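# Mount two printed parts on jig pins, or call

## Task

Working quickly, fit each of the two loose printed parts onto its own pin in the jig, matching the drawing. If the kit turns out to be one that should not be assembled, do not fit anything: leave its parts untouched and instead press the blue CALL button with the gripper shut, keeping it pressed for about one second.

## Robot and tools

ROBOT. Two arms, left_arm and right_arm, each with a two-finger parallel gripper and a wrist camera. Bases in the scene frame: left_arm at (+0.034, +0.375, 0) m, quat_wxyz (+1.000, 0, 0, +0.013); right_arm at (+0.057, -0.308, 0) m, quat_wxyz (+1.000, 0, 0, -0.007).

FRAMES. Scene frame: origin on the table surface halfway between the nominal bases, +z up, +x out across the table, left_arm on the +y side (arm names do not match image sides). Every hand pose, velocity, target and wrist-camera pose is given in that arm's own base frame; the table and the fixed cameras use the scene frame. On the gripper, fingers point along its +z and open and close along its y. end_effector_position is the spot between the pads, roughly 1 cm short of the fingertips. Reported poses may be off by a few cm, more when reaching far.

COMMAND ROW. Every tool that moves the arms takes rows of 16 numbers, always covering both arms: left_arm x, y, z (metres), qw, qx, qy, qz (w first), opening; then the same eight for right_arm. x, y, z and the quaternion are an absolute pose for the point between the pads, in that arm's base frame. opening runs from -1 (shut) to +1 (fully open, 0.094 m); it is an absolute setting, not a change. An arm meant to stay still should be sent its last reported pose and its current opening again in every row; resending a 0 opening is a real command. Keep a fixed quaternion in every row to hold orientation rather than copying a drifted reported one.

TOOLS.
execute_actions(actions, cameras): actions is a list of actions; each action is a list of up to 15 rows, one row per 1/30 s step; a short action repeats its last row for the remaining steps. A target more than 0.6 m from the gripper's current position along any gripper axis gets refused for both arms; the first action is checked against the latest reported state. Images are returned only for an empty actions list or when cameras names them.
move(target, speed, blend, opening_speed, grip_force, blocking, cameras): straight-line path to one row or a list of up to 15 rows (no 0.6 m limit), all within 10 s. speed: m/s, 0.002 to 4.3, default 0.25 (rotation up to twice that in rad/s), one value or one per target. blend: corner rounding in m, 0 means stop at each point. opening_speed: opening units per second, at least 0.2; use it to close gently. grip_force: newtons per pad, 10 to 50 (default full), one value or one per arm, persists; lower force closes slowly. blocking=false returns after about 0.5 s while the move keeps running; a new move replaces it. Paths do not avoid obstacles or the other arm.
wait(seconds 0 to 10, cameras): lets time pass holding the last command.
stop(cameras): brakes a running move.
zoom_image(camera, region=[x0, y0, x1, y1]): enlarges part of the newest image of cam_high, cam_low, cam_over, cam_left_wrist or cam_right_wrist; pixels from the top-left, region at most 504 by 504.
read_manual(section): licence texts only. finished_scene(scene=1): ends the scene for good; the goal must hold without the robot.

CAMERAS. All are 672x504, delivered in the order cam_high, cam_low, cam_over, cam_left_wrist, cam_right_wrist. Calibrations are approximate; fixed cameras may have shifted a little. Wrist images can lag while the arm moves. Use images to read the drawing and judge whether the kit should be built.

RESULTS. Each reports per arm end_effector_position and end_effector_quat_wxyz (own base frame), Hand target (where the controller is actually heading, which may fall short of the command, especially in orientation), Tool commands, grip_measured (same -1..1 scale; reads slightly wide when empty, somewhat narrower than the part under a hard squeeze), grip_effort_nm (motor effort, negative closing; not a pad force), Joint positions (last value is opening in metres), Joint torques, Joint velocities (may be summarised as within noise) and motor temperatures. Action calls also list step positions. A move adds a move: line: done, off_target, moving, held or fault, plus limits such as paced (pose clipped) or held (steps withheld). done means the arm rests within 10 mm and 2 degrees; neither done nor off_target tells you about contact. Friction and load can leave the gripper a few cm off target.

BEHAVIOUR. Commanded orientation is clipped to 40 degrees from the current one per step, so big turns need several commands. Faster moves overshoot and hit harder; targets set deep past a contact press harder. Steer paths around an arm's own base, not close to it. To release, command an opening well above grip_measured.

AVOID. Parts leaving the table or being left off it, dropping or releasing a moving part, slamming or hard pushing on fixed or heavy things, any contact or gripping between the two arms, and motor overheating (MOTOR HOT appears at 85 °C; at 100 °C an OVER-TEMPERATURE FAULT drops that arm for 30 to 60 s). Holding loads, stretched poses and pushing at unreachable targets heat motors. Time keeps running while you think.

Each tool is called after "Call:" as a command line: name --argument value for each argument, lists and objects as JSON in quotes; but a table of rows of numbers goes row by row, as --pt "numbers of a row", without its own name.

## Session

Call:
execute_actions --actions '[]'

Scene clock: 0.00 s.
left_arm: end_effector_position=(+0.7929, +0.4261, +0.1129) grip_measured=+1.000 grip_effort_nm=n/a end_effector_quat_wxyz=(+0.679, +0.099, +0.688, +0.238) | right_arm: end_effector_position=(+0.3720, +0.0318, +0.3910) grip_measured=+1.000 grip_effort_nm=n/a end_effector_quat_wxyz=(+0.274, -0.158, +0.933, +0.171)
Joint positions: left_arm=[0.563 2.425 1.799 0.662 0.369 0.467 0.094] | right_arm=[-0.13 1.053 1.322 -1.371 -0.479 -0.349 0.094]
Joint velocities: within noise
Joint torques (N m): no reading
Motor temperatures (°C): left_arm=[35 29 31 32 33 30 27] | right_arm=[28 37 31 30 30 30 30]
Heat: left arm: hottest waist 35 °C; right arm: hottest shoulder 37 °C.
Hand target: left_arm +0.7975, +0.4290, +0.1394; +0.690, +0.103, +0.672, +0.248 | right_arm +0.3750, +0.0314, +0.4048; +0.288, -0.162, +0.929, +0.166
Tool commands: left_gripper/opening=+1.0 right_gripper/opening=+1.0

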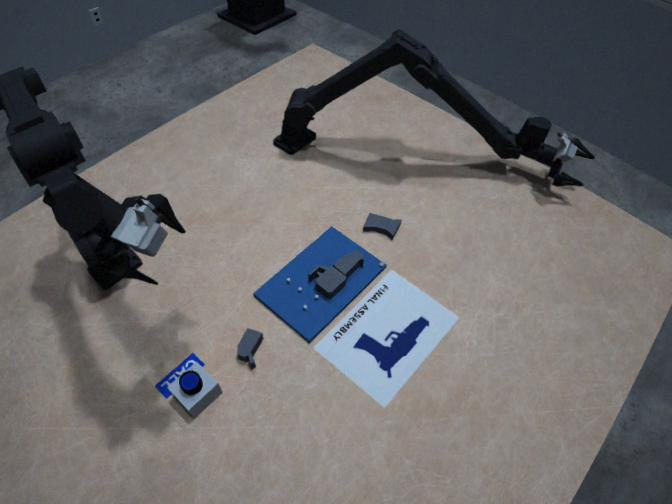

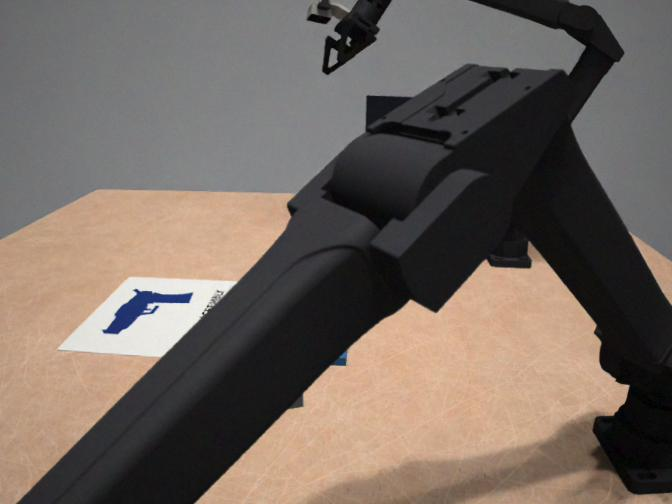

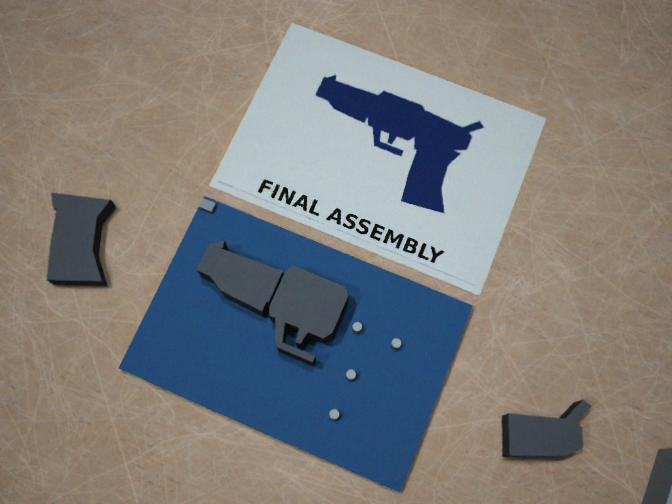

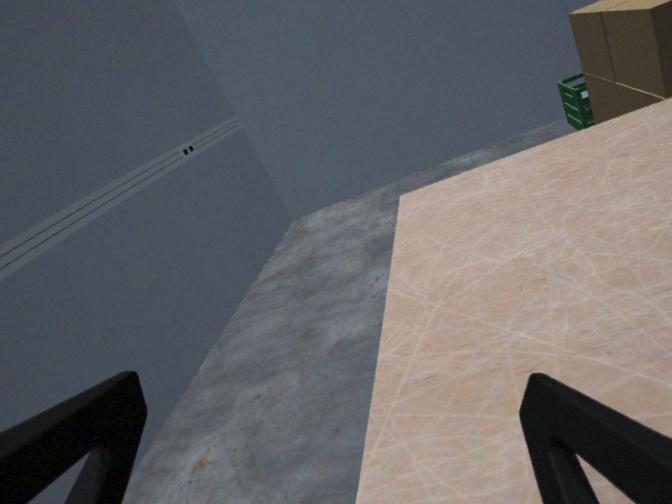

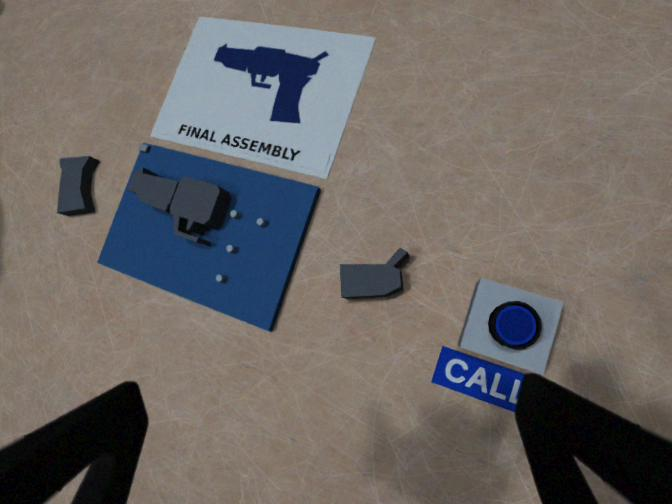

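Call:
move --target '[0.7975, 0.4290, 0.1394, 0.690, 0.103, 0.672, 0.248, 1, 0.435, -0.06, 0.17, 0, 0, 1, 0, -1]' --cameras '["all"]' --opening_speed 1.5

Scene clock: 14.37 s.
left_arm: end_effector_position=(+0.7929, +0.4261, +0.1129) grip_measured=+1.000 grip_effort_nm=-0.01 end_effector_quat_wxyz=(+0.679, +0.099, +0.688, +0.238) | right_arm: end_effector_position=(+0.4299, -0.0562, +0.1668) grip_measured=-0.989 grip_effort_nm=-0.61 end_effector_quat_wxyz=(-0.008, -0.008, +1.000, +0.002)
Joint positions: left_arm=[0.563 2.425 1.799 0.662 0.369 0.467 0.094] | right_arm=[-0.13 1.515 1.257 -1.329 -0.003 -0.147 0.001]
Joint torques (N m): left_arm=[-1.79 -23.06 11.52 1.43 0 0.02] | right_arm=[-0.67 -9.64 9.13 0.25 0.11 0.04]
Heat: left arm: hottest waist 35 °C; right arm: hottest shoulder 37 °C.
Hand target: left_arm +0.7968, +0.4284, +0.1395; +0.690, +0.103, +0.672, +0.248 | right_arm +0.4349, -0.0601, +0.1701; +0.000, +0.000, +1.000, +0.000
Off the commanded pose: left_arm 0.027 m, 3 deg | right_arm 0.007 m, 1 deg.
move: off_target (left_arm)
camera_calibration:
cam_right_wrist: T_world_to_cam=[[0.00572596, -0.999796, 0.0193869, -0.0652528], [-0.907068, 0.00296813, 0.420974, 0.358387], [-0.420946, -0.0199957, -0.906865, 0.41667], [0, 0, 0, 1]] pos_world=[0.500851, -0.0579716, 0.228257]

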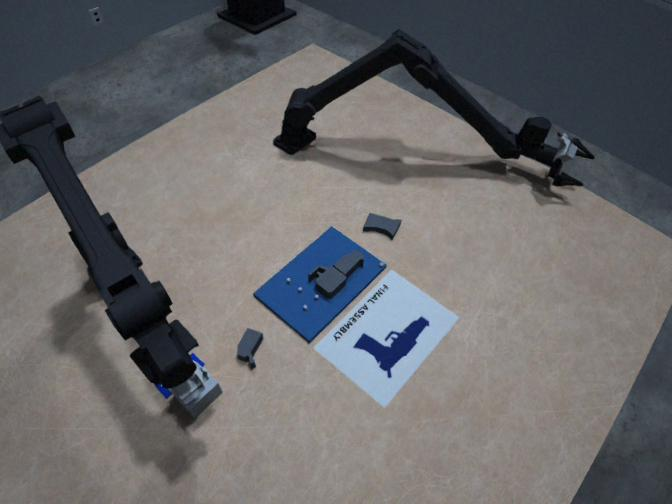

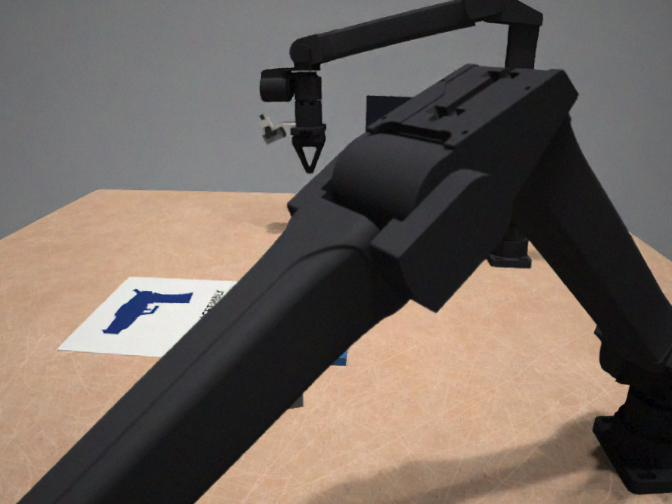

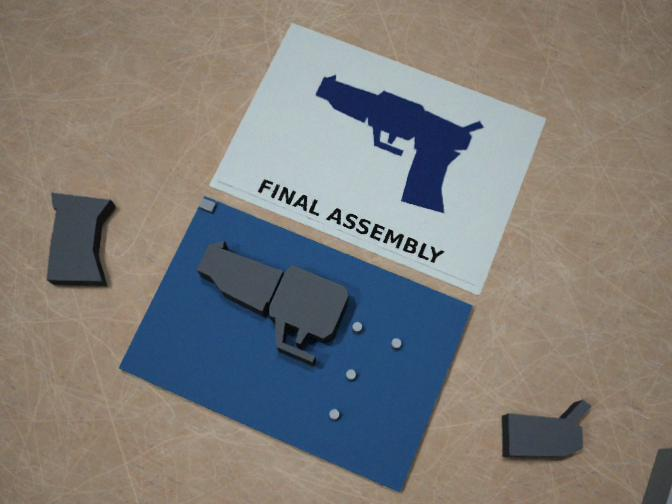

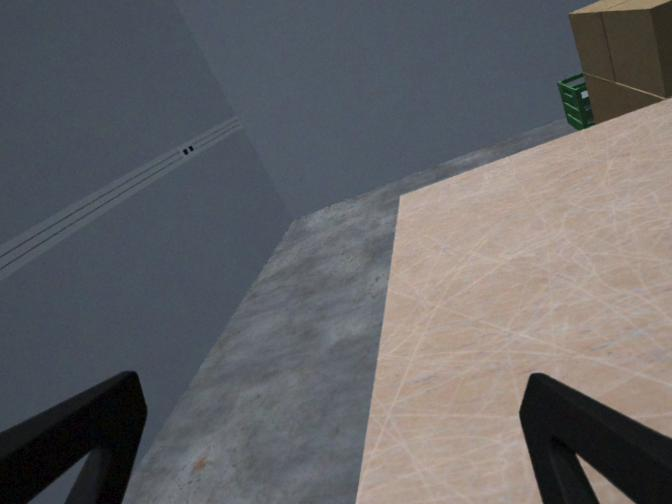

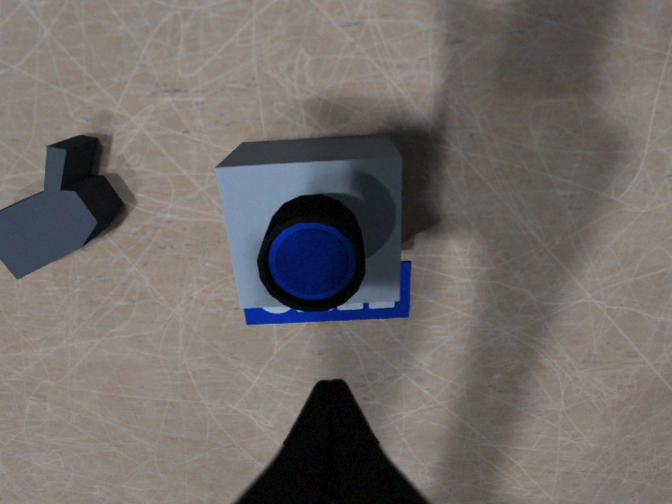

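Call:
move --target '[0.7975, 0.4290, 0.1394, 0.690, 0.103, 0.672, 0.248, 1, 0.438, -0.055, 0.127, 0, 0, 1, 0, -1]' --cameras '["cam_right_wrist","cam_high"]' --speed 0.12

Scene clock: 20.40 s.
left_arm: end_effector_position=(+0.7929, +0.4261, +0.1129) grip_measured=+1.000 grip_effort_nm=-0.01 end_effector_quat_wxyz=(+0.679, +0.099, +0.688, +0.238) | right_arm: end_effector_position=(+0.4376, -0.0572, +0.1323) grip_measured=-0.989 grip_effort_nm=-0.61 end_effector_quat_wxyz=(+0.002, -0.002, +1.000, +0.001)
Joint positions: left_arm=[0.563 2.425 1.799 0.662 0.369 0.467 0.094] | right_arm=[-0.13 1.549 1.2 -1.219 -0.003 -0.135 0.001]
Joint torques (N m): left_arm=[-1.79 -23 11.51 1.46 0 0.02] | right_arm=[0.21 -9.52 7.71 0.32 0.11 0.05]
Heat: left arm: hottest waist 35 °C; right arm: hottest shoulder 38 °C.
Hand target: left_arm +0.7968, +0.4284, +0.1395; +0.690, +0.103, +0.672, +0.248 | right_arm +0.4379, -0.0550, +0.1270; +0.000, +0.000, +1.000, +0.000
Off the commanded pose: left_arm 0.027 m, 3 deg | right_arm 0.006 m, 0 deg.
move: off_target (left_arm)
camera_calibration:
cam_right_wrist: T_world_to_cam=[[-0.00693606, -0.99973, 0.0221863, -0.0604434], [-0.915511, 0.0152731, 0.402002, 0.386846], [-0.402232, -0.0175235, -0.91537, 0.381782], [0, 0, 0, 1]] pos_world=[0.507307, -0.0596453, 0.1953]
Images, in order (width x height): cam_high 672x504, cam_right_wrist 672x504.

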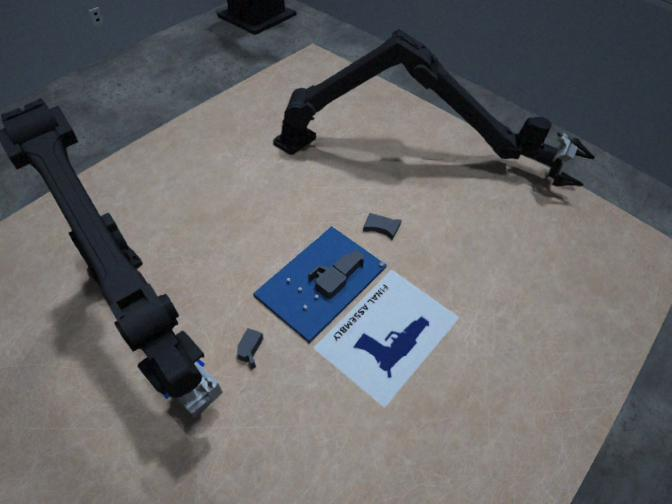

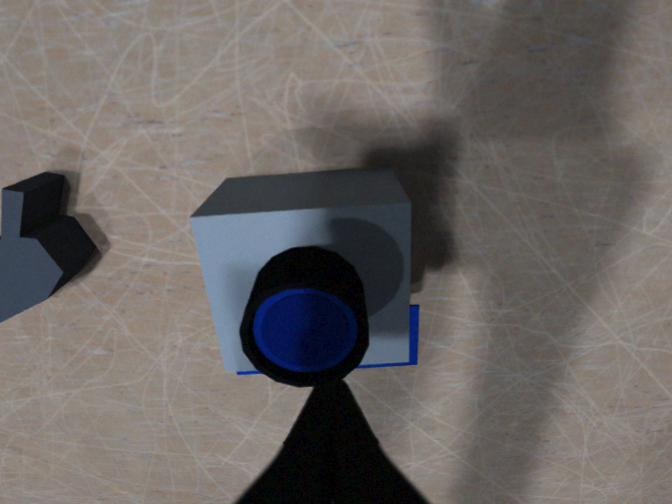

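Call:
move --pt "0.7975 0.4290 0.1394 0.690 0.103 0.672 0.248 1 0.436 -0.049 0.116 0 0 1 0 -1" --pt "0.7975 0.4290 0.1394 0.690 0.103 0.672 0.248 1 0.436 -0.049 0.083 0 0 1 0 -1" --cameras '["cam_right_wrist"]' --speed 0.04 --blend 0.005

Call:
wait --seconds 0.8

Scene clock: 26.73 s.
left_arm: end_effector_position=(+0.7929, +0.4261, +0.1129) grip_measured=+1.000 grip_effort_nm=-0.01 end_effector_quat_wxyz=(+0.679, +0.099, +0.688, +0.238) | right_arm: end_effector_position=(+0.4359, -0.0562, +0.0919) grip_measured=-0.989 grip_effort_nm=-0.61 end_effector_quat_wxyz=(+0.005, +0.003, +1.000, +0.000)
Joint positions: left_arm=[0.563 2.425 1.799 0.662 0.369 0.467 0.094] | right_arm=[-0.128 1.583 1.126 -1.104 -0.002 -0.121 0.001]
Joint torques (N m): left_arm=[-1.73 -23.06 11.48 1.44 0 0.01] | right_arm=[1.08 -9.17 7.19 0.46 0.11 0.04]
Heat: left arm: hottest waist 35 °C; right arm: hottest shoulder 38 °C.
Hand target: left_arm +0.7968, +0.4284, +0.1395; +0.690, +0.103, +0.672, +0.248 | right_arm +0.4358, -0.0491, +0.0832; +0.000, +0.000, +1.000, +0.000
Off the commanded pose: left_arm 0.027 m, 3 deg | right_arm 0.011 m, 1 deg.
move: off_target (left_arm, right_arm)
camera_calibration:
cam_right_wrist: T_world_to_cam=[[-0.0185273, -0.999561, 0.023108, -0.0536145], [-0.917483, 0.0261818, 0.396912, 0.403481], [-0.397343, -0.0138475, -0.917566, 0.342311], [0, 0, 0, 1]] pos_world=[0.505209, -0.0594147, 0.155185]
Images, in order (width x height): cam_right_wrist 672x504.

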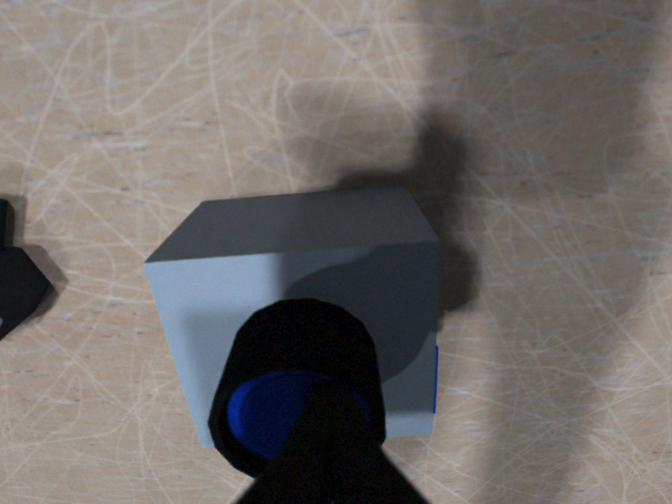

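Scene clock: 27.53 s.
left_arm: end_effector_position=(+0.7929, +0.4261, +0.1129) grip_measured=+1.000 grip_effort_nm=-0.01 end_effector_quat_wxyz=(+0.679, +0.099, +0.688, +0.238) | right_arm: end_effector_position=(+0.4359, -0.0562, +0.0919) grip_measured=-0.989 grip_effort_nm=-0.61 end_effector_quat_wxyz=(+0.005, +0.003, +1.000, +0.000)
Joint positions: left_arm=[0.563 2.425 1.799 0.662 0.369 0.467 0.094] | right_arm=[-0.128 1.583 1.126 -1.104 -0.002 -0.121 0.001]
Joint torques (N m): left_arm=[-1.73 -23.06 11.49 1.44 0 0.01] | right_arm=[1.08 -9.11 7.17 0.47 0.11 0.04]
Heat: left arm: hottest waist 35 °C; right arm: hottest shoulder 38 °C.
Hand target: left_arm +0.7968, +0.4284, +0.1395; +0.690, +0.103, +0.672, +0.248 | right_arm +0.4358, -0.0491, +0.0832; +0.000, +0.000, +1.000, +0.000
Tool commands: left_gripper/opening=+1.0 right_gripper/opening=-1.0
Off the commanded pose: left_arm 0.027 m, 3 deg | right_arm 0.011 m, 1 deg.
wait: 0.80 s; at rest by 0.17 s

Call:
move --pt "0.7975 0.4290 0.1394 0.690 0.103 0.672 0.248 1 0.436 -0.035 0.112 0 0 1 0 -1" --pt "0.7975 0.4290 0.1394 0.690 0.103 0.672 0.248 1 0.436 -0.042 0.068 0 0 1 0 -1" --cameras '["cam_right_wrist"]' --speed 0.04 --blend 0.005

Call:
wait --seconds 0.8

Scene clock: 33.40 s.
left_arm: end_effector_position=(+0.7929, +0.4261, +0.1129) grip_measured=+1.000 grip_effort_nm=-0.02 end_effector_quat_wxyz=(+0.679, +0.099, +0.688, +0.238) | right_arm: end_effector_position=(+0.4381, -0.0432, +0.0888) grip_measured=-0.989 grip_effort_nm=-0.61 end_effector_quat_wxyz=(+0.011, +0.002, +1.000, +0.000)
Joint positions: left_arm=[0.563 2.425 1.799 0.662 0.369 0.467 0.094] | right_arm=[-0.098 1.581 1.115 -1.083 -0.001 -0.094 0.001]
Joint torques (N m): left_arm=[-1.73 -23.06 11.51 1.44 0 0.02] | right_arm=[0.09 -7.88 6.22 1.21 0.08 -0.09]
Heat: left arm: hottest waist 35 °C; right arm: hottest shoulder 38 °C.
Hand target: left_arm +0.7968, +0.4284, +0.1395; +0.690, +0.103, +0.672, +0.248 | right_arm +0.4351, -0.0419, +0.0687; +0.000, +0.000, +1.000, +0.000
Off the commanded pose: left_arm 0.027 m, 3 deg | right_arm 0.021 m, 1 deg.
move: off_target (left_arm, right_arm)
camera_calibration:
cam_right_wrist: T_world_to_cam=[[-0.0164438, -0.999562, 0.024609, -0.0415407], [-0.922136, 0.0246752, 0.386079, 0.409294], [-0.386517, -0.0163442, -0.922137, 0.336121], [0, 0, 0, 1]] pos_world=[0.506658, -0.0461283, 0.152953]
Images, in order (width x height): cam_right_wrist 672x504.

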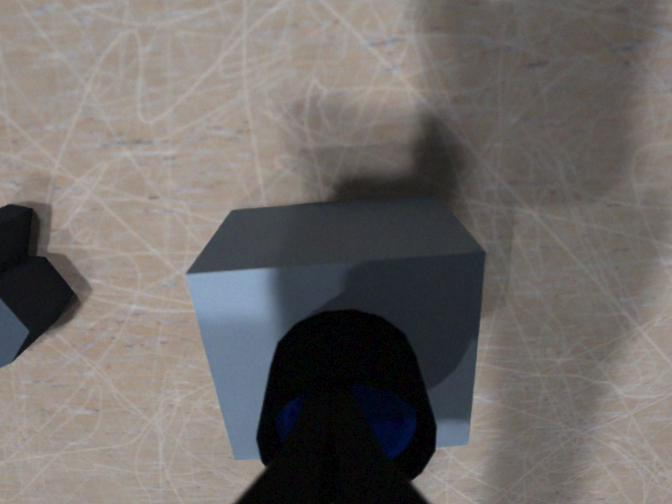

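Scene clock: 34.20 s.
left_arm: end_effector_position=(+0.7929, +0.4261, +0.1129) grip_measured=+1.000 grip_effort_nm=-0.02 end_effector_quat_wxyz=(+0.679, +0.099, +0.688, +0.238) | right_arm: end_effector_position=(+0.4381, -0.0432, +0.0888) grip_measured=-0.989 grip_effort_nm=-0.61 end_effector_quat_wxyz=(+0.011, +0.002, +1.000, +0.000)
Joint positions: left_arm=[0.563 2.425 1.799 0.662 0.369 0.467 0.094] | right_arm=[-0.098 1.581 1.115 -1.083 -0.001 -0.094 0.001]
Joint torques (N m): left_arm=[-1.79 -23 11.49 1.44 0 0.02] | right_arm=[0.03 -7.82 6.23 1.18 0.08 -0.09]
Heat: left arm: hottest waist 35 °C; right arm: hottest shoulder 38 °C.
Hand target: left_arm +0.7968, +0.4284, +0.1395; +0.690, +0.103, +0.672, +0.248 | right_arm +0.4351, -0.0419, +0.0687; +0.000, +0.000, +1.000, +0.000
Tool commands: left_gripper/opening=+1.0 right_gripper/opening=-1.0
Off the commanded pose: left_arm 0.027 m, 3 deg | right_arm 0.021 m, 1 deg.
wait: 0.80 s; at rest by 0.17 s

Call:
move --target '[0.7975, 0.4290, 0.1394, 0.690, 0.103, 0.672, 0.248, 1, 0.434, -0.042, 0.045, 0, 0, 1, 0, -1]' --cameras '["cam_right_wrist"]' --speed 0.04

Call:
wait --seconds 1

Scene clock: 37.27 s.
left_arm: end_effector_position=(+0.7929, +0.4261, +0.1129) grip_measured=+1.000 grip_effort_nm=-0.01 end_effector_quat_wxyz=(+0.679, +0.099, +0.688, +0.238) | right_arm: end_effector_position=(+0.4375, -0.0433, +0.0855) grip_measured=-0.989 grip_effort_nm=-0.61 end_effector_quat_wxyz=(+0.024, +0.002, +1.000, -0.002)
Joint positions: left_arm=[0.563 2.425 1.799 0.662 0.369 0.467 0.094] | right_arm=[-0.098 1.568 1.089 -1.043 -0.001 -0.094 0.001]
Joint torques (N m): left_arm=[-1.73 -23.06 11.49 1.46 0 0.02] | right_arm=[-0.03 -5.3 5.3 2 0.05 -0.09]
Heat: left arm: hottest waist 35 °C; right arm: hottest shoulder 38 °C.
Hand target: left_arm +0.7968, +0.4284, +0.1395; +0.690, +0.103, +0.672, +0.248 | right_arm +0.4310, -0.0417, +0.0476; +0.000, +0.000, +1.000, +0.000
Off the commanded pose: left_arm 0.027 m, 3 deg | right_arm 0.041 m, 3 deg.
move: off_target (left_arm, right_arm)
camera_calibration:
cam_right_wrist: T_world_to_cam=[[-0.0171844, -0.999474, 0.0275174, -0.0415199], [-0.932178, 0.0259682, 0.361067, 0.416563], [-0.361592, -0.0194464, -0.932134, 0.322642], [0, 0, 0, 1]] pos_world=[0.504262, -0.0460412, 0.151481]
Images, in order (width x height): cam_right_wrist 672x504.

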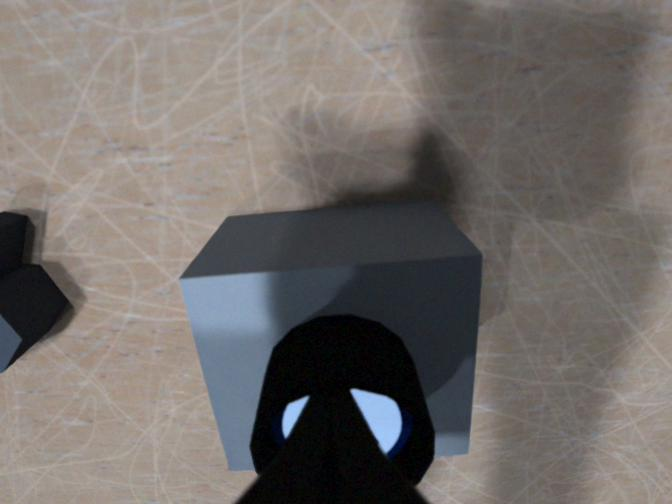

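Scene clock: 38.27 s.
left_arm: end_effector_position=(+0.7929, +0.4261, +0.1129) grip_measured=+1.000 grip_effort_nm=-0.02 end_effector_quat_wxyz=(+0.679, +0.099, +0.688, +0.238) | right_arm: end_effector_position=(+0.4375, -0.0433, +0.0855) grip_measured=-0.989 grip_effort_nm=-0.61 end_effector_quat_wxyz=(+0.024, +0.002, +1.000, -0.002)
Joint positions: left_arm=[0.563 2.425 1.799 0.662 0.369 0.467 0.094] | right_arm=[-0.098 1.568 1.089 -1.043 -0.001 -0.094 0.001]
Joint torques (N m): left_arm=[-1.79 -23.06 11.49 1.44 0 0.02] | right_arm=[-0.03 -5.25 5.27 1.98 0.05 -0.09]
Heat: left arm: hottest waist 35 °C; right arm: hottest shoulder 38 °C.
Hand target: left_arm +0.7968, +0.4284, +0.1395; +0.690, +0.103, +0.672, +0.248 | right_arm +0.4310, -0.0417, +0.0476; +0.000, +0.000, +1.000, +0.000
Tool commands: left_gripper/opening=+1.0 right_gripper/opening=-1.0
Off the commanded pose: left_arm 0.027 m, 3 deg | right_arm 0.041 m, 3 deg.
wait: 1.00 s; at rest by 0.17 s

The button is lit. Now I'll release it and back away.

Call:
move --target '[0.7975, 0.4290, 0.1394, 0.690, 0.103, 0.672, 0.248, 1, 0.436, -0.042, 0.15, 0, 0, 1, 0, -1]' --cameras '["cam_right_wrist"]' --speed 0.1

Call:
finished_scene

Scene clock: 41.63 s.
left_arm: end_effector_position=(+0.7929, +0.4261, +0.1129) grip_measured=+1.000 grip_effort_nm=-0.02 end_effector_quat_wxyz=(+0.679, +0.099, +0.688, +0.238) | right_arm: end_effector_position=(+0.4162, -0.0412, +0.1276) grip_measured=-0.989 grip_effort_nm=-0.61 end_effector_quat_wxyz=(-0.027, +0.002, +1.000, +0.003)
Joint positions: left_arm=[0.563 2.425 1.799 0.662 0.369 0.467 0.094] | right_arm=[-0.098 1.532 1.167 -1.26 -0.001 -0.094 0.001]
Joint torques (N m): left_arm=[-1.79 -23 11.48 1.46 0 0.02] | right_arm=[-0.03 -10.11 12.22 -0.38 0.04 -0.08]
Motor temperatures (°C): left_arm=[35 33 34 32 32 30 27] | right_arm=[28 38 36 30 29 30 30]
Heat: left arm: hottest waist 35 °C; right arm: hottest shoulder 38 °C.
Hand target: left_arm +0.7968, +0.4284, +0.1395; +0.690, +0.103, +0.672, +0.248 | right_arm +0.4348, -0.0418, +0.1501; +0.000, +0.000, +1.000, +0.000
Off the commanded pose: left_arm 0.027 m, 3 deg | right_arm 0.030 m, 3 deg.
move: off_target (left_arm, right_arm)
camera_calibration:
cam_right_wrist: T_world_to_cam=[[-0.0148351, -0.999708, 0.0190772, -0.0408856], [-0.890338, 0.0218905, 0.454773, 0.351928], [-0.455058, -0.0102386, -0.890403, 0.388186], [0, 0, 0, 1]] pos_world=[0.489375, -0.0446031, 0.186375]
Images, in order (width x height): cam_right_wrist 672x504.

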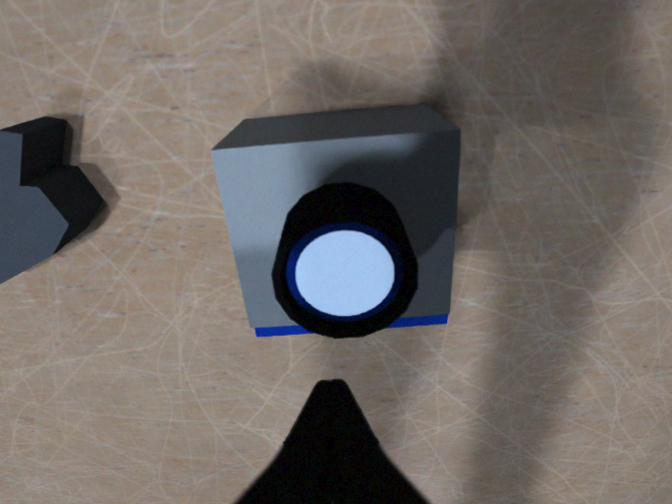

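The scene is finished: the task was done.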